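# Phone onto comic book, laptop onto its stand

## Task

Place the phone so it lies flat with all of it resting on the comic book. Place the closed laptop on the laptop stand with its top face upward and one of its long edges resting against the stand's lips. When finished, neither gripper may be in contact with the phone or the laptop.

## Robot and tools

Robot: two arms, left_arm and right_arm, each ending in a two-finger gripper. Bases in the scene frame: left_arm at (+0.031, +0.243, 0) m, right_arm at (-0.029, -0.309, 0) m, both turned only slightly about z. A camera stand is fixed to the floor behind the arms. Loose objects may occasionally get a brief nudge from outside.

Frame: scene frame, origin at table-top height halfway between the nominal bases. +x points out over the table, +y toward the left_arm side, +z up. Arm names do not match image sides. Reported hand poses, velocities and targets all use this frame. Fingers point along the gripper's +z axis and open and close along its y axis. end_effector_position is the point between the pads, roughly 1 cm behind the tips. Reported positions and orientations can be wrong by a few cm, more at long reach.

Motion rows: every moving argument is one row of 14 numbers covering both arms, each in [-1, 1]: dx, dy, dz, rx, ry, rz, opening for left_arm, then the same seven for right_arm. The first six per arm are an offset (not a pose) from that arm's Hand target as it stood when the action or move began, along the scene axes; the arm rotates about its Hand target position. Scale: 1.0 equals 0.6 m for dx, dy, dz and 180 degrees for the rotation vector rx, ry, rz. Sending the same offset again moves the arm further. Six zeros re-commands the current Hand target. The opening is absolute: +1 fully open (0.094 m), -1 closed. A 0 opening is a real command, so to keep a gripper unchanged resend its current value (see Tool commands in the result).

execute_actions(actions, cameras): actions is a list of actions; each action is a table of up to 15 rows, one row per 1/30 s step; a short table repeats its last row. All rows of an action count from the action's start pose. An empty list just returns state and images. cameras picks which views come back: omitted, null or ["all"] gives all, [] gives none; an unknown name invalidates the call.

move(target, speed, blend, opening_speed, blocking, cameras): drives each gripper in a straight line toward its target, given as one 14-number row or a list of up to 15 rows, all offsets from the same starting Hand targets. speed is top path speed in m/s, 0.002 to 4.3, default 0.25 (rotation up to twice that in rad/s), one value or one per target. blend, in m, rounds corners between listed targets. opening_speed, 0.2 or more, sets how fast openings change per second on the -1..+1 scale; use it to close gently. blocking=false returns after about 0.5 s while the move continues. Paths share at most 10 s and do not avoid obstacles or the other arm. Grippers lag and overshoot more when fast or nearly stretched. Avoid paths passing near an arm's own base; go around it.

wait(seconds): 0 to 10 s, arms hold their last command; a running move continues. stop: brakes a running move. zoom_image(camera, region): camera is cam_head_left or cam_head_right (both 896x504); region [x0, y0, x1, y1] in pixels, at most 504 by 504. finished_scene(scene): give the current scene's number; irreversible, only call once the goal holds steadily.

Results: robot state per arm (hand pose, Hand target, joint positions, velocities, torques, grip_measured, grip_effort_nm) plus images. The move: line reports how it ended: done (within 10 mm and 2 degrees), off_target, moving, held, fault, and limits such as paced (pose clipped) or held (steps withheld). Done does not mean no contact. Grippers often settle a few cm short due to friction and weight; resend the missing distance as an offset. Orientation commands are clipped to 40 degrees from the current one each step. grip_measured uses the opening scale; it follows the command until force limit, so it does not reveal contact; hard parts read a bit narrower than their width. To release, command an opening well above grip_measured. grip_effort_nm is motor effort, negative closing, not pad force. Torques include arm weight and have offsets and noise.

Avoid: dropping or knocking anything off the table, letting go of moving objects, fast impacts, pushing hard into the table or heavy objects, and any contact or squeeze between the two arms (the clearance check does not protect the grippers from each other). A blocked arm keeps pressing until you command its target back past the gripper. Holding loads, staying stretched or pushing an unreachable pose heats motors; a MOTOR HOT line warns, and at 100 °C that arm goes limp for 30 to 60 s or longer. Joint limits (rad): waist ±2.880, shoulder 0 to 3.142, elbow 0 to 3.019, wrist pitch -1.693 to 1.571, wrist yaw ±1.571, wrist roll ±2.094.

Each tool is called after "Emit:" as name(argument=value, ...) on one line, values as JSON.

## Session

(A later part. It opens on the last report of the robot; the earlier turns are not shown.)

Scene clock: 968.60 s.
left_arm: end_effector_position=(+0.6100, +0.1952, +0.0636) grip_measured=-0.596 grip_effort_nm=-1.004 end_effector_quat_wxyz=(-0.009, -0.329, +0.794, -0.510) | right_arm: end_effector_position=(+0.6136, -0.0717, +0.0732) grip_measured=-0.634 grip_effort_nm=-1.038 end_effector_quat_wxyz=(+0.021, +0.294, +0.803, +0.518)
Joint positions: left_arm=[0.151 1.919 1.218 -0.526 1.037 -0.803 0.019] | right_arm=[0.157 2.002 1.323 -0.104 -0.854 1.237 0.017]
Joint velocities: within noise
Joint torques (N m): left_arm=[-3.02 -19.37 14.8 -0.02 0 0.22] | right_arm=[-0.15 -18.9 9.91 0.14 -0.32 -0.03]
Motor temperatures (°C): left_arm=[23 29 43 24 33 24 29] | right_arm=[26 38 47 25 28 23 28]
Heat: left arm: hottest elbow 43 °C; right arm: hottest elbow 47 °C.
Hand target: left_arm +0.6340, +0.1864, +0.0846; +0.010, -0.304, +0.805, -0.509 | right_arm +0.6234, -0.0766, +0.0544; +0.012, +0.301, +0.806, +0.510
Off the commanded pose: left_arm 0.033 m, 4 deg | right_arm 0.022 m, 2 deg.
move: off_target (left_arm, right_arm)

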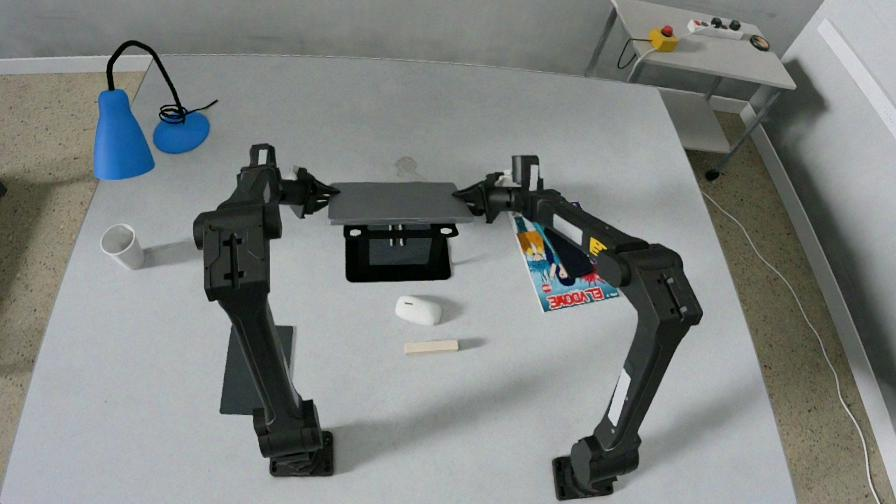

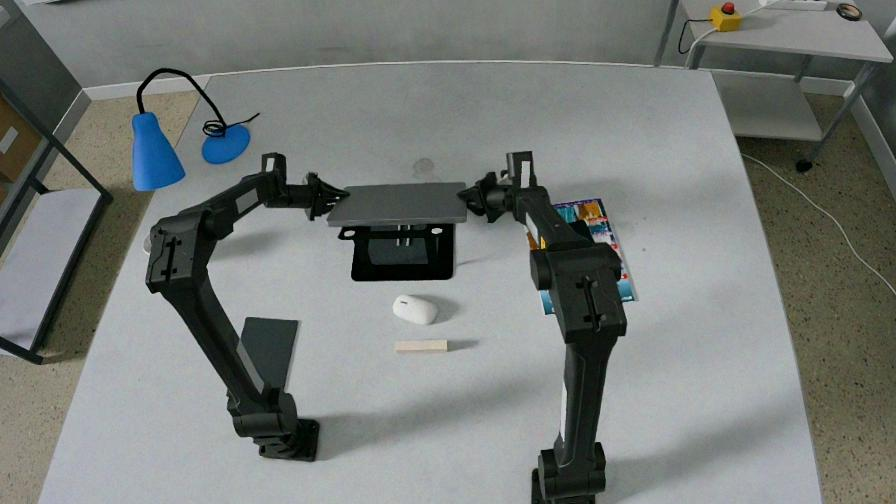

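Emit:
move(target=[0.0,0,-0.03,0,0.0,0,-0.85,0.0,0,-0.015,0,0.0,0,-0.85], speed=0.03)

Emit:
zoom_image(camera="cam_head_left", region=[300, 150, 480, 250])

Emit:
zoom_image(camera="cam_head_right", region=[300, 150, 480, 250])

Scene clock: 974.70 s.
left_arm: end_effector_position=(+0.6127, +0.1954, +0.0572) grip_measured=-0.594 grip_effort_nm=-1.009 end_effector_quat_wxyz=(-0.007, -0.326, +0.795, -0.512) | right_arm: end_effector_position=(+0.6148, -0.0718, +0.0714) grip_measured=-0.634 grip_effort_nm=-1.038 end_effector_quat_wxyz=(+0.020, +0.294, +0.803, +0.517)
Joint positions: left_arm=[0.151 1.936 1.221 -0.509 1.041 -0.8 0.019] | right_arm=[0.157 2.007 1.326 -0.104 -0.854 1.237 0.017]
Joint velocities: within noise
Joint torques (N m): left_arm=[-2.9 -18.67 13.67 0.81 -0.09 0.16] | right_arm=[-0.21 -18.26 9.26 0.87 -0.34 -0.04]
Motor temperatures (°C): left_arm=[23 29 44 24 33 24 29] | right_arm=[26 38 47 25 28 23 28]
Heat: left arm: hottest elbow 44 °C; right arm: hottest elbow 47 °C.
Hand target: left_arm +0.6340, +0.1864, +0.0666; +0.010, -0.304, +0.805, -0.509 | right_arm +0.6235, -0.0767, +0.0456; +0.012, +0.301, +0.806, +0.510
Off the commanded pose: left_arm 0.025 m, 3 deg | right_arm 0.028 m, 2 deg.
move: off_target (left_arm, right_arm)

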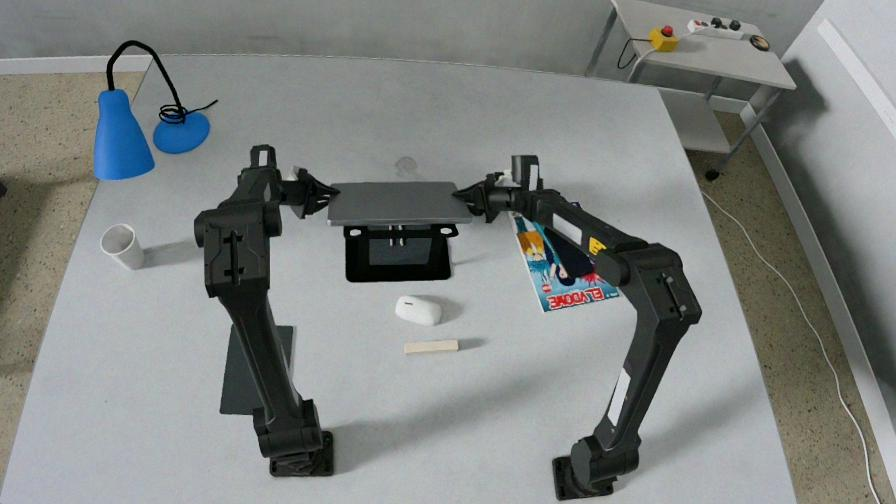

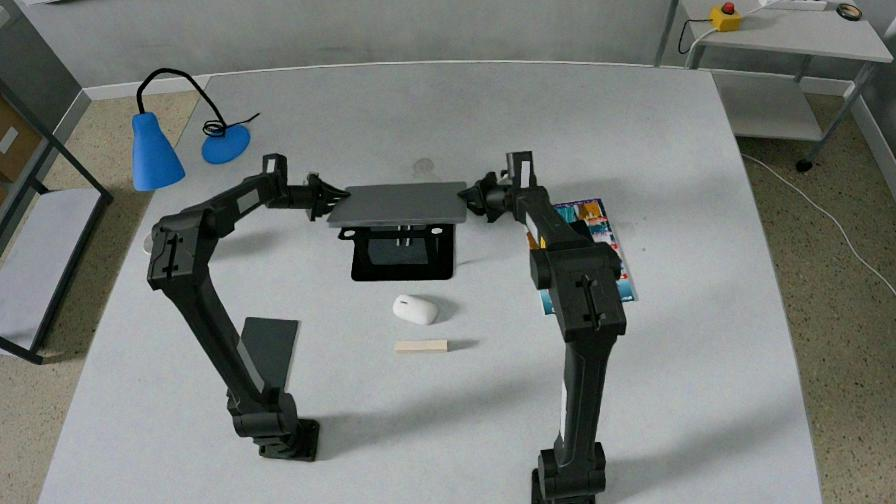

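Scaled by 2.800.

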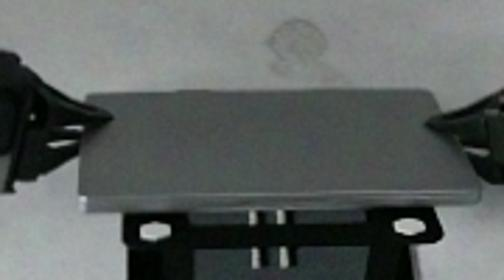

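Scaled by 2.800.

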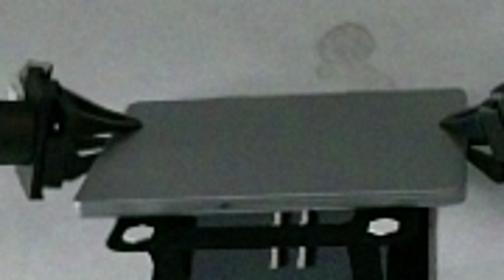

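Emit:
move(target=[0.015,0,-0.015,0,0.0,0,-0.85,0.035,0,-0.01,0,0.0,0,-0.85], speed=0.03)

Emit:
zoom_image(camera="cam_head_left", region=[300, 150, 480, 250])

Emit:
zoom_image(camera="cam_head_right", region=[300, 150, 480, 250])

Scene clock: 984.93 s.
left_arm: end_effector_position=(+0.6192, +0.1953, +0.0525) grip_measured=-0.594 grip_effort_nm=-1.009 end_effector_quat_wxyz=(-0.006, -0.324, +0.794, -0.513) | right_arm: end_effector_position=(+0.6243, -0.0715, +0.0669) grip_measured=-0.634 grip_effort_nm=-1.038 end_effector_quat_wxyz=(+0.012, +0.292, +0.802, +0.521)
Joint positions: left_arm=[0.149 1.957 1.239 -0.5 1.043 -0.801 0.019] | right_arm=[0.151 2.04 1.367 -0.122 -0.875 1.232 0.017]
Joint velocities: within noise
Joint torques (N m): left_arm=[-3.08 -18.32 14.11 0.85 -0.23 0.16] | right_arm=[-0.15 -17.44 11.43 0.77 0.23 -0.06]
Motor temperatures (°C): left_arm=[23 29 43 24 32 24 29] | right_arm=[26 39 46 25 28 23 28]
Heat: left arm: hottest elbow 43 °C; right arm: hottest elbow 46 °C.
Hand target: left_arm +0.6429, +0.1864, +0.0573; +0.010, -0.305, +0.805, -0.509 | right_arm +0.6444, -0.0766, +0.0394; +0.012, +0.301, +0.806, +0.510
Off the commanded pose: left_arm 0.026 m, 3 deg | right_arm 0.034 m, 2 deg.
move: off_target (left_arm, right_arm)

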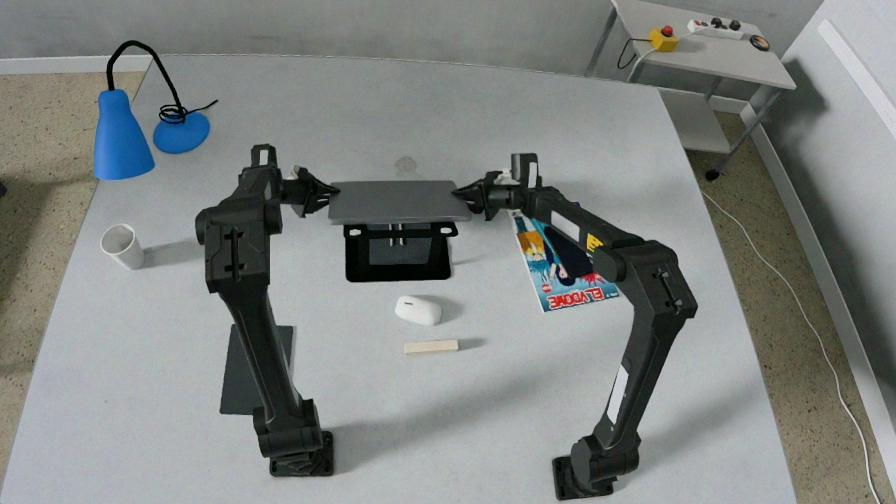

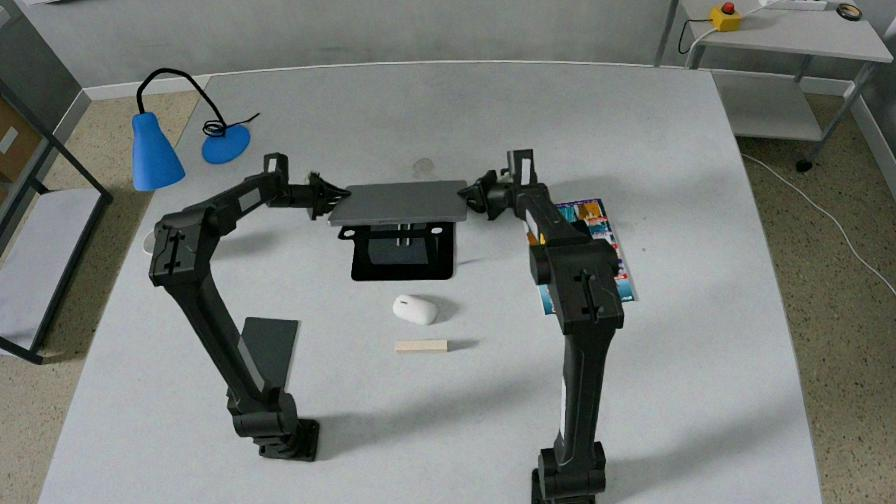

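Scaled by 2.800.

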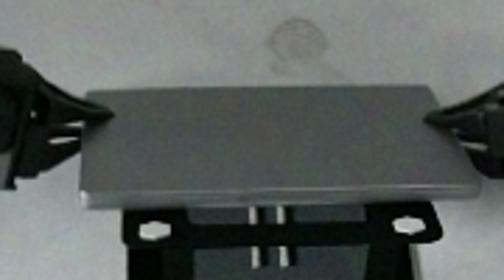

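Scaled by 2.800.

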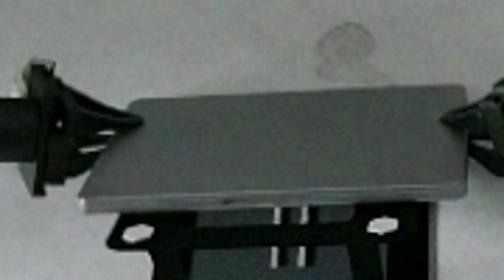

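Emit:
move(target=[0.03,0,-0.015,0,0.0,0,-0.85,0.02,0,-0.01,0,0.0,0,-0.85], speed=0.03)

Emit:
zoom_image(camera="cam_head_left", region=[300, 150, 480, 250])

Emit:
zoom_image(camera="cam_head_right", region=[300, 150, 480, 250])

Scene clock: 989.17 s.
left_arm: end_effector_position=(+0.6362, +0.1965, +0.0518) grip_measured=-0.594 grip_effort_nm=-1.009 end_effector_quat_wxyz=(-0.003, -0.321, +0.793, -0.518) | right_arm: end_effector_position=(+0.6382, -0.0712, +0.0670) grip_measured=-0.634 grip_effort_nm=-1.038 end_effector_quat_wxyz=(+0.015, +0.291, +0.801, +0.523)
Joint positions: left_arm=[0.147 1.992 1.29 -0.5 1.051 -0.809 0.019] | right_arm=[0.148 2.067 1.413 -0.133 -0.878 1.232 0.017]
Joint velocities: within noise
Joint torques (N m): left_arm=[-4.07 -17.26 14.43 0.98 -0.63 0.19] | right_arm=[-0.15 -17.44 11.23 0.51 0.26 -0.08]
Motor temperatures (°C): left_arm=[23 29 43 24 32 24 29] | right_arm=[26 39 47 25 28 23 28]
Heat: left arm: hottest elbow 43 °C; right arm: hottest elbow 47 °C.
Hand target: left_arm +0.6610, +0.1863, +0.0486; +0.010, -0.304, +0.805, -0.509 | right_arm +0.6565, -0.0767, +0.0336; +0.012, +0.301, +0.806, +0.510
Off the commanded pose: left_arm 0.027 m, 3 deg | right_arm 0.039 m, 2 deg.
move: off_target (left_arm, right_arm)

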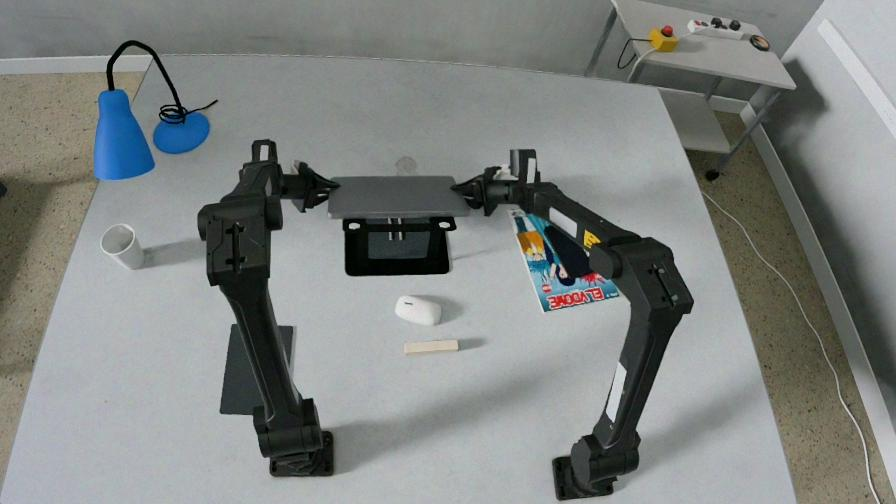

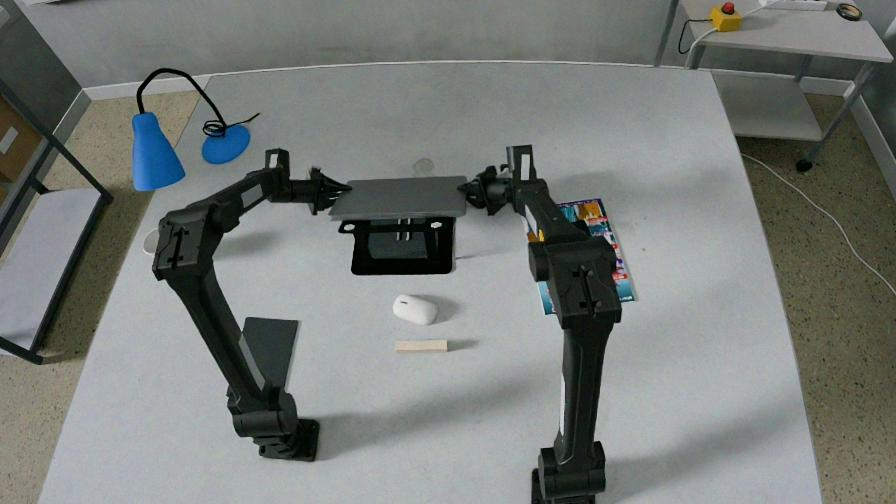

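Scaled by 2.800.

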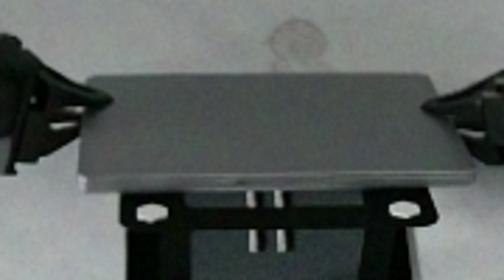

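Scaled by 2.800.

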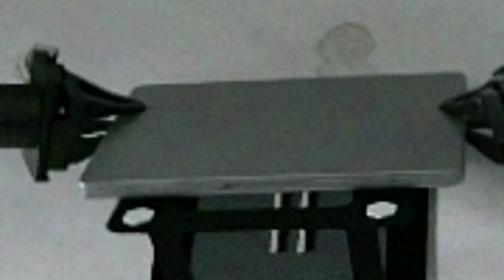

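Emit:
move(target=[-0.03,0,0.005,0,0.0,0,-0.85,-0.02,0,0.035,0,0.0,0,-0.85], speed=0.03, cameras=[])

Emit:
move(target=[0,0,0,0,0.0,0,-0.1,0,0,0,0,0.0,0,-0.1], speed=0.03, opening_speed=0.3)

Emit:
zoom_image(camera="cam_head_left", region=[300, 150, 480, 250])

Emit:
zoom_image(camera="cam_head_right", region=[300, 150, 480, 250])

Scene clock: 993.87 s.
left_arm: end_effector_position=(+0.6362, +0.1964, +0.0519) grip_measured=-0.594 grip_effort_nm=-1.004 end_effector_quat_wxyz=(-0.003, -0.321, +0.793, -0.518) | right_arm: end_effector_position=(+0.6374, -0.0717, +0.0661) grip_measured=-0.634 grip_effort_nm=-1.038 end_effector_quat_wxyz=(+0.013, +0.293, +0.802, +0.520)
Joint positions: left_arm=[0.147 1.992 1.29 -0.5 1.052 -0.809 0.019] | right_arm=[0.148 2.067 1.413 -0.142 -0.875 1.232 0.017]
Joint velocities: within noise
Joint torques (N m): left_arm=[-2.43 -20.13 9.77 1.37 -0.56 0.26] | right_arm=[0.03 -21.66 9.29 0.03 0.22 -0.05]
Motor temperatures (°C): left_arm=[23 29 43 24 32 24 29] | right_arm=[26 39 47 25 27 23 28]
Heat: left arm: hottest elbow 43 °C; right arm: hottest elbow 47 °C.
Hand target: left_arm +0.6430, +0.1863, +0.0516; +0.010, -0.304, +0.805, -0.509 | right_arm +0.6444, -0.0766, +0.0545; +0.012, +0.301, +0.806, +0.510
Off the commanded pose: left_arm 0.012 m, 3 deg | right_arm 0.014 m, 2 deg.
move: off_target (left_arm, right_arm)
No camera images: "cameras" was empty.

Scene clock: 996.67 s.
left_arm: end_effector_position=(+0.6372, +0.1936, +0.0489) grip_measured=-0.103 grip_effort_nm=0.129 end_effector_quat_wxyz=(+0.003, -0.318, +0.800, -0.509) | right_arm: end_effector_position=(+0.6363, -0.0734, +0.0623) grip_measured=-0.102 grip_effort_nm=0.071 end_effector_quat_wxyz=(+0.012, +0.298, +0.805, +0.513)
Joint positions: left_arm=[0.138 1.992 1.29 -0.498 1.026 -0.8 0.042] | right_arm=[0.148 2.067 1.413 -0.161 -0.861 1.224 0.042]
Joint velocities: within noise
Joint torques (N m): left_arm=[-2.61 -19.37 9.77 1.2 0.4 0.14] | right_arm=[0.03 -21.66 9.29 0.76 -0.23 0.03]
Motor temperatures (°C): left_arm=[23 29 43 24 32 24 29] | right_arm=[26 39 47 25 27 23 28]
Heat: left arm: hottest elbow 43 °C; right arm: hottest elbow 47 °C.
Hand target: left_arm +0.6430, +0.1863, +0.0515; +0.010, -0.304, +0.805, -0.509 | right_arm +0.6444, -0.0766, +0.0544; +0.012, +0.301, +0.806, +0.510
Off the commanded pose: left_arm 0.010 m, 2 deg | right_arm 0.012 m, 0 deg.
move: off_target (right_arm)

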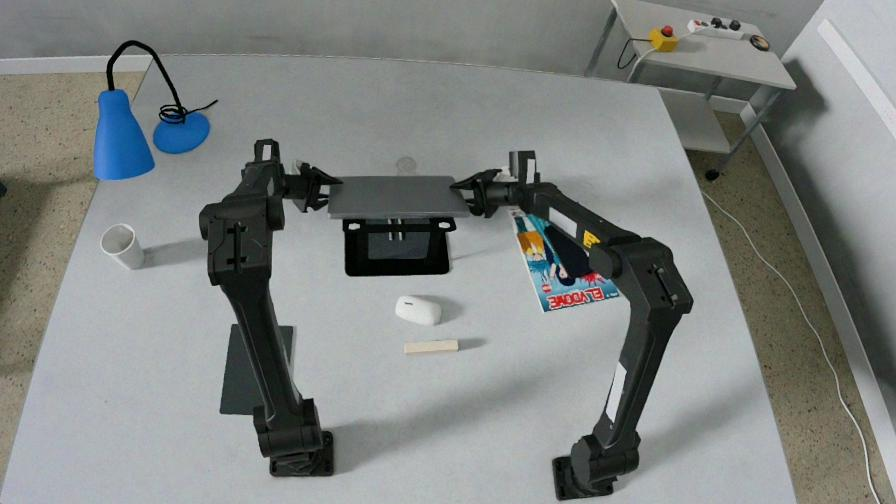

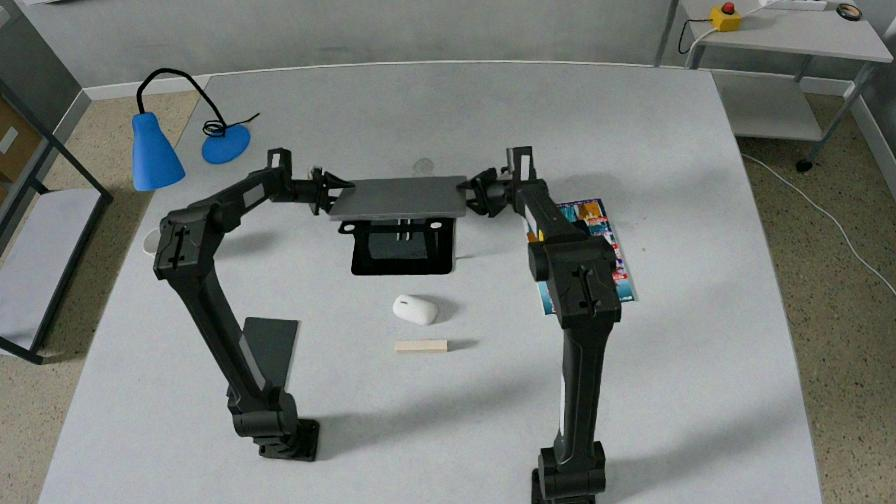

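Scaled by 2.800.

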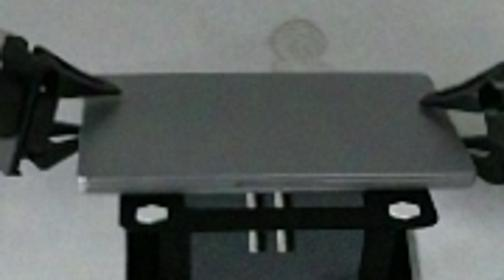

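Scaled by 2.800.

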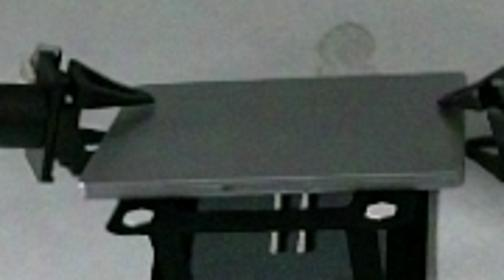

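Emit:
move(target=[-0.044,0.108,0.064,0,0.0,0,0.0,-0.044,-0.108,0.064,0,0.0,0,0.0], speed=0.05, opening_speed=0.5)

Emit:
zoom_image(camera="cam_head_left", region=[300, 150, 480, 250])

Emit:
zoom_image(camera="cam_head_right", region=[300, 150, 480, 250])

Scene clock: 1004.30 s.
left_arm: end_effector_position=(+0.5989, +0.2399, +0.0596) grip_measured=-0.002 grip_effort_nm=0.120 end_effector_quat_wxyz=(-0.022, -0.319, +0.802, -0.505) | right_arm: end_effector_position=(+0.6221, -0.1345, +0.0860) grip_measured=-0.001 grip_effort_nm=0.066 end_effector_quat_wxyz=(+0.009, +0.300, +0.806, +0.510)
Joint positions: left_arm=[0.237 1.96 1.29 -0.777 1.055 -0.565 0.047] | right_arm=[0.05 1.992 1.379 -0.307 -0.923 1.1 0.047]
Joint velocities: within noise
Joint torques (N m): left_arm=[-0.85 -22.36 12.46 0.1 0.65 0.14] | right_arm=[-0.21 -24.18 6.68 0.65 -0.42 0.03]
Motor temperatures (°C): left_arm=[23 29 43 24 32 24 29] | right_arm=[26 39 46 25 27 23 27]
Heat: left arm: hottest elbow 43 °C; right arm: hottest elbow 46 °C.
Hand target: left_arm +0.6166, +0.2511, +0.0899; +0.010, -0.304, +0.805, -0.509 | right_arm +0.6180, -0.1413, +0.0930; +0.012, +0.301, +0.806, +0.510
Off the commanded pose: left_arm 0.037 m, 4 deg | right_arm 0.011 m, 0 deg.
move: off_target (left_arm, right_arm)

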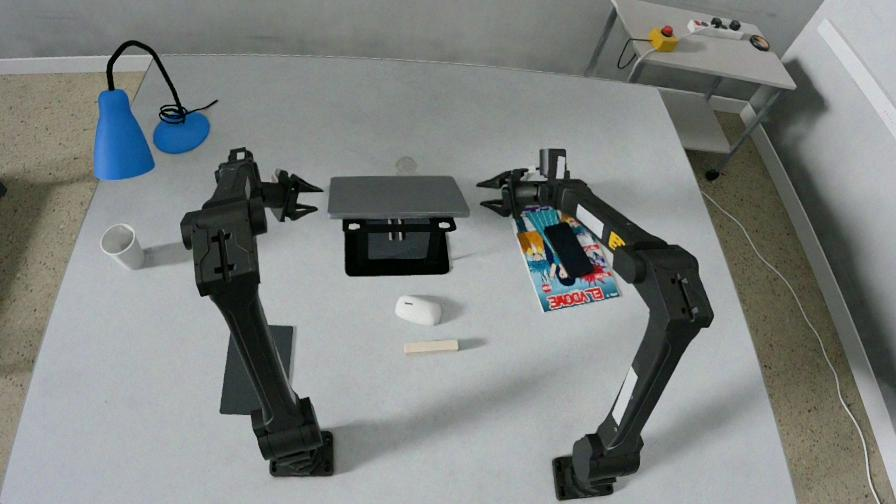

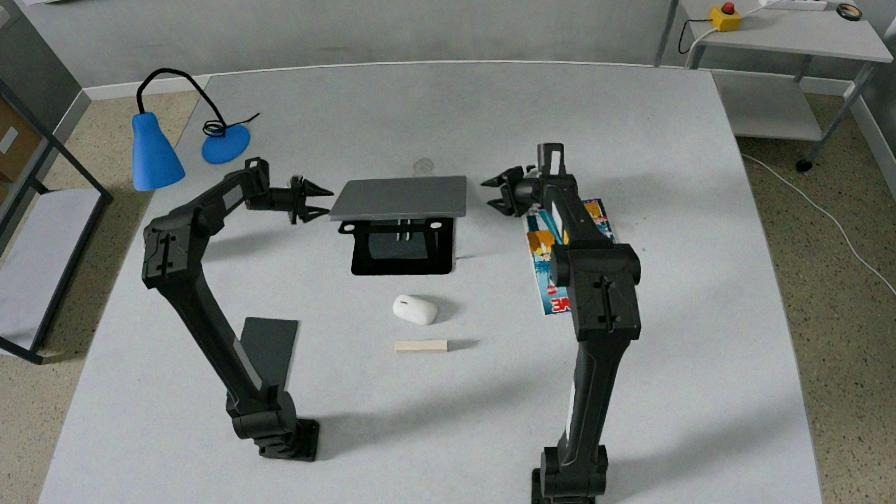

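Scaled by 2.800.

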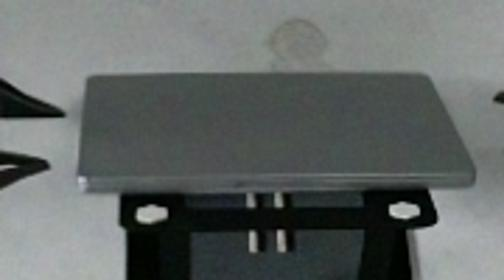

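Scaled by 2.800.

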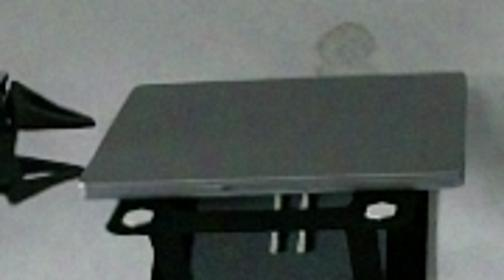

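Emit:
move(target=[[-0.03,0.12,0.06,0,0,0,0,-0.03,-0.08,0.08,0,0,0,0],[-0.25,0.12,0.2,0,0,0,0,-0.2,-0.08,0.25,0,0,0,0]], speed=0.12)

Emit:
zoom_image(camera="cam_head_left", region=[310, 160, 480, 290])

Emit:
zoom_image(camera="cam_head_right", region=[310, 160, 480, 290])

Scene clock: 1013.57 s.
left_arm: end_effector_position=(+0.4733, +0.3201, +0.2065) grip_measured=-0.002 grip_effort_nm=0.120 end_effector_quat_wxyz=(+0.007, -0.301, +0.806, -0.510) | right_arm: end_effector_position=(+0.5030, -0.1829, +0.2448) grip_measured=-0.001 grip_effort_nm=0.071 end_effector_quat_wxyz=(+0.013, +0.296, +0.807, +0.511)
Joint positions: left_arm=[0.488 1.625 1.24 -1.445 1.051 -0.048 0.047] | right_arm=[-0.037 1.53 1.208 -0.691 -0.974 0.971 0.047]
Joint velocities: within noise
Joint torques (N m): left_arm=[-0.56 -16.5 7.95 -0.57 0.41 0.17] | right_arm=[-0.38 -17.14 7.6 0.51 -0.45 0.03]
Motor temperatures (°C): left_arm=[23 29 42 24 32 24 29] | right_arm=[26 40 44 25 27 23 27]
Heat: left arm: hottest elbow 42 °C; right arm: hottest elbow 44 °C.
Hand target: left_arm +0.4665, +0.3232, +0.2099; +0.010, -0.304, +0.805, -0.509 | right_arm +0.4982, -0.1894, +0.2430; +0.012, +0.301, +0.806, +0.510
Off the commanded pose: left_arm 0.008 m, 0 deg | right_arm 0.008 m, 1 deg.
move: done

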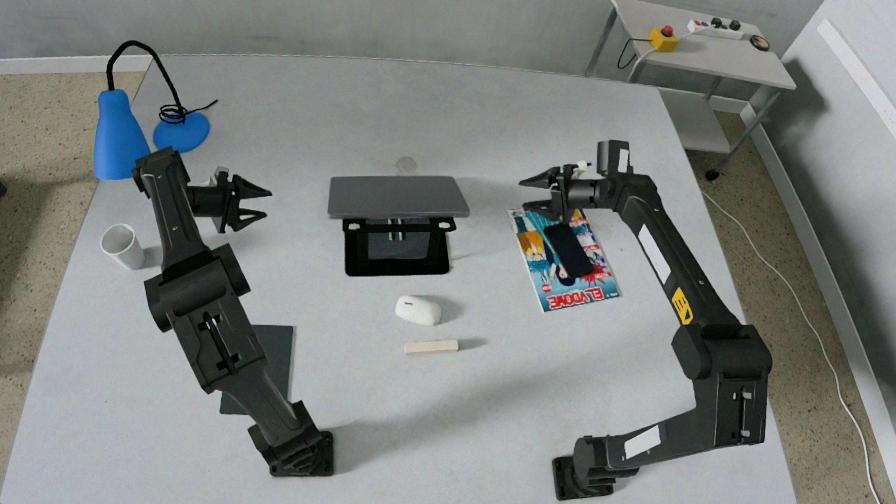

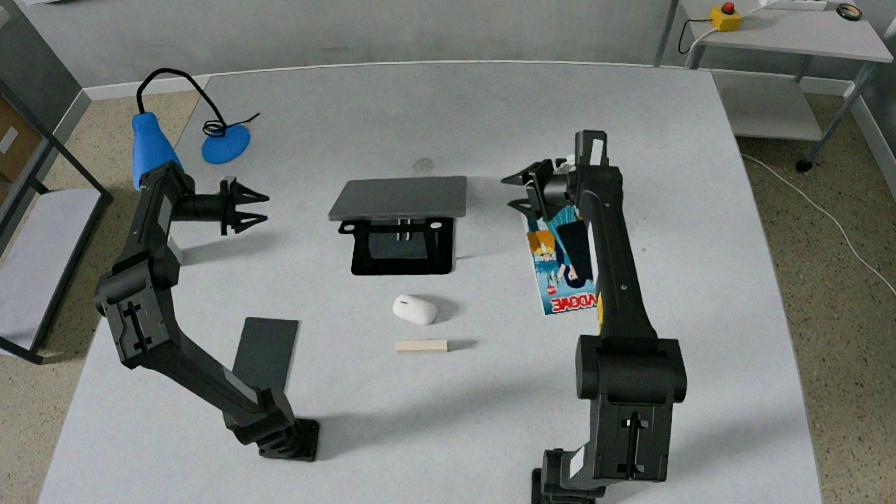

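Scaled by 2.965.

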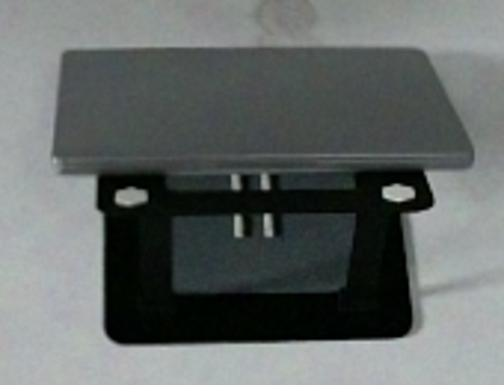

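Scaled by 2.965.

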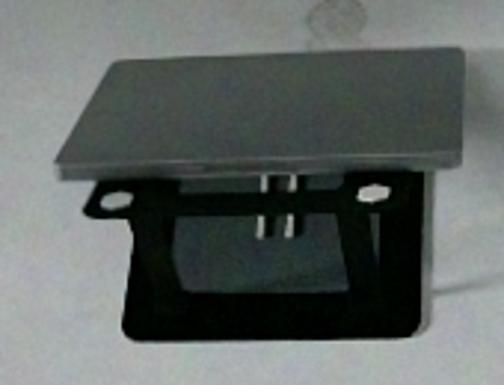

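Emit:
finished_scene(scene=1)

The scene is finished: the task was done.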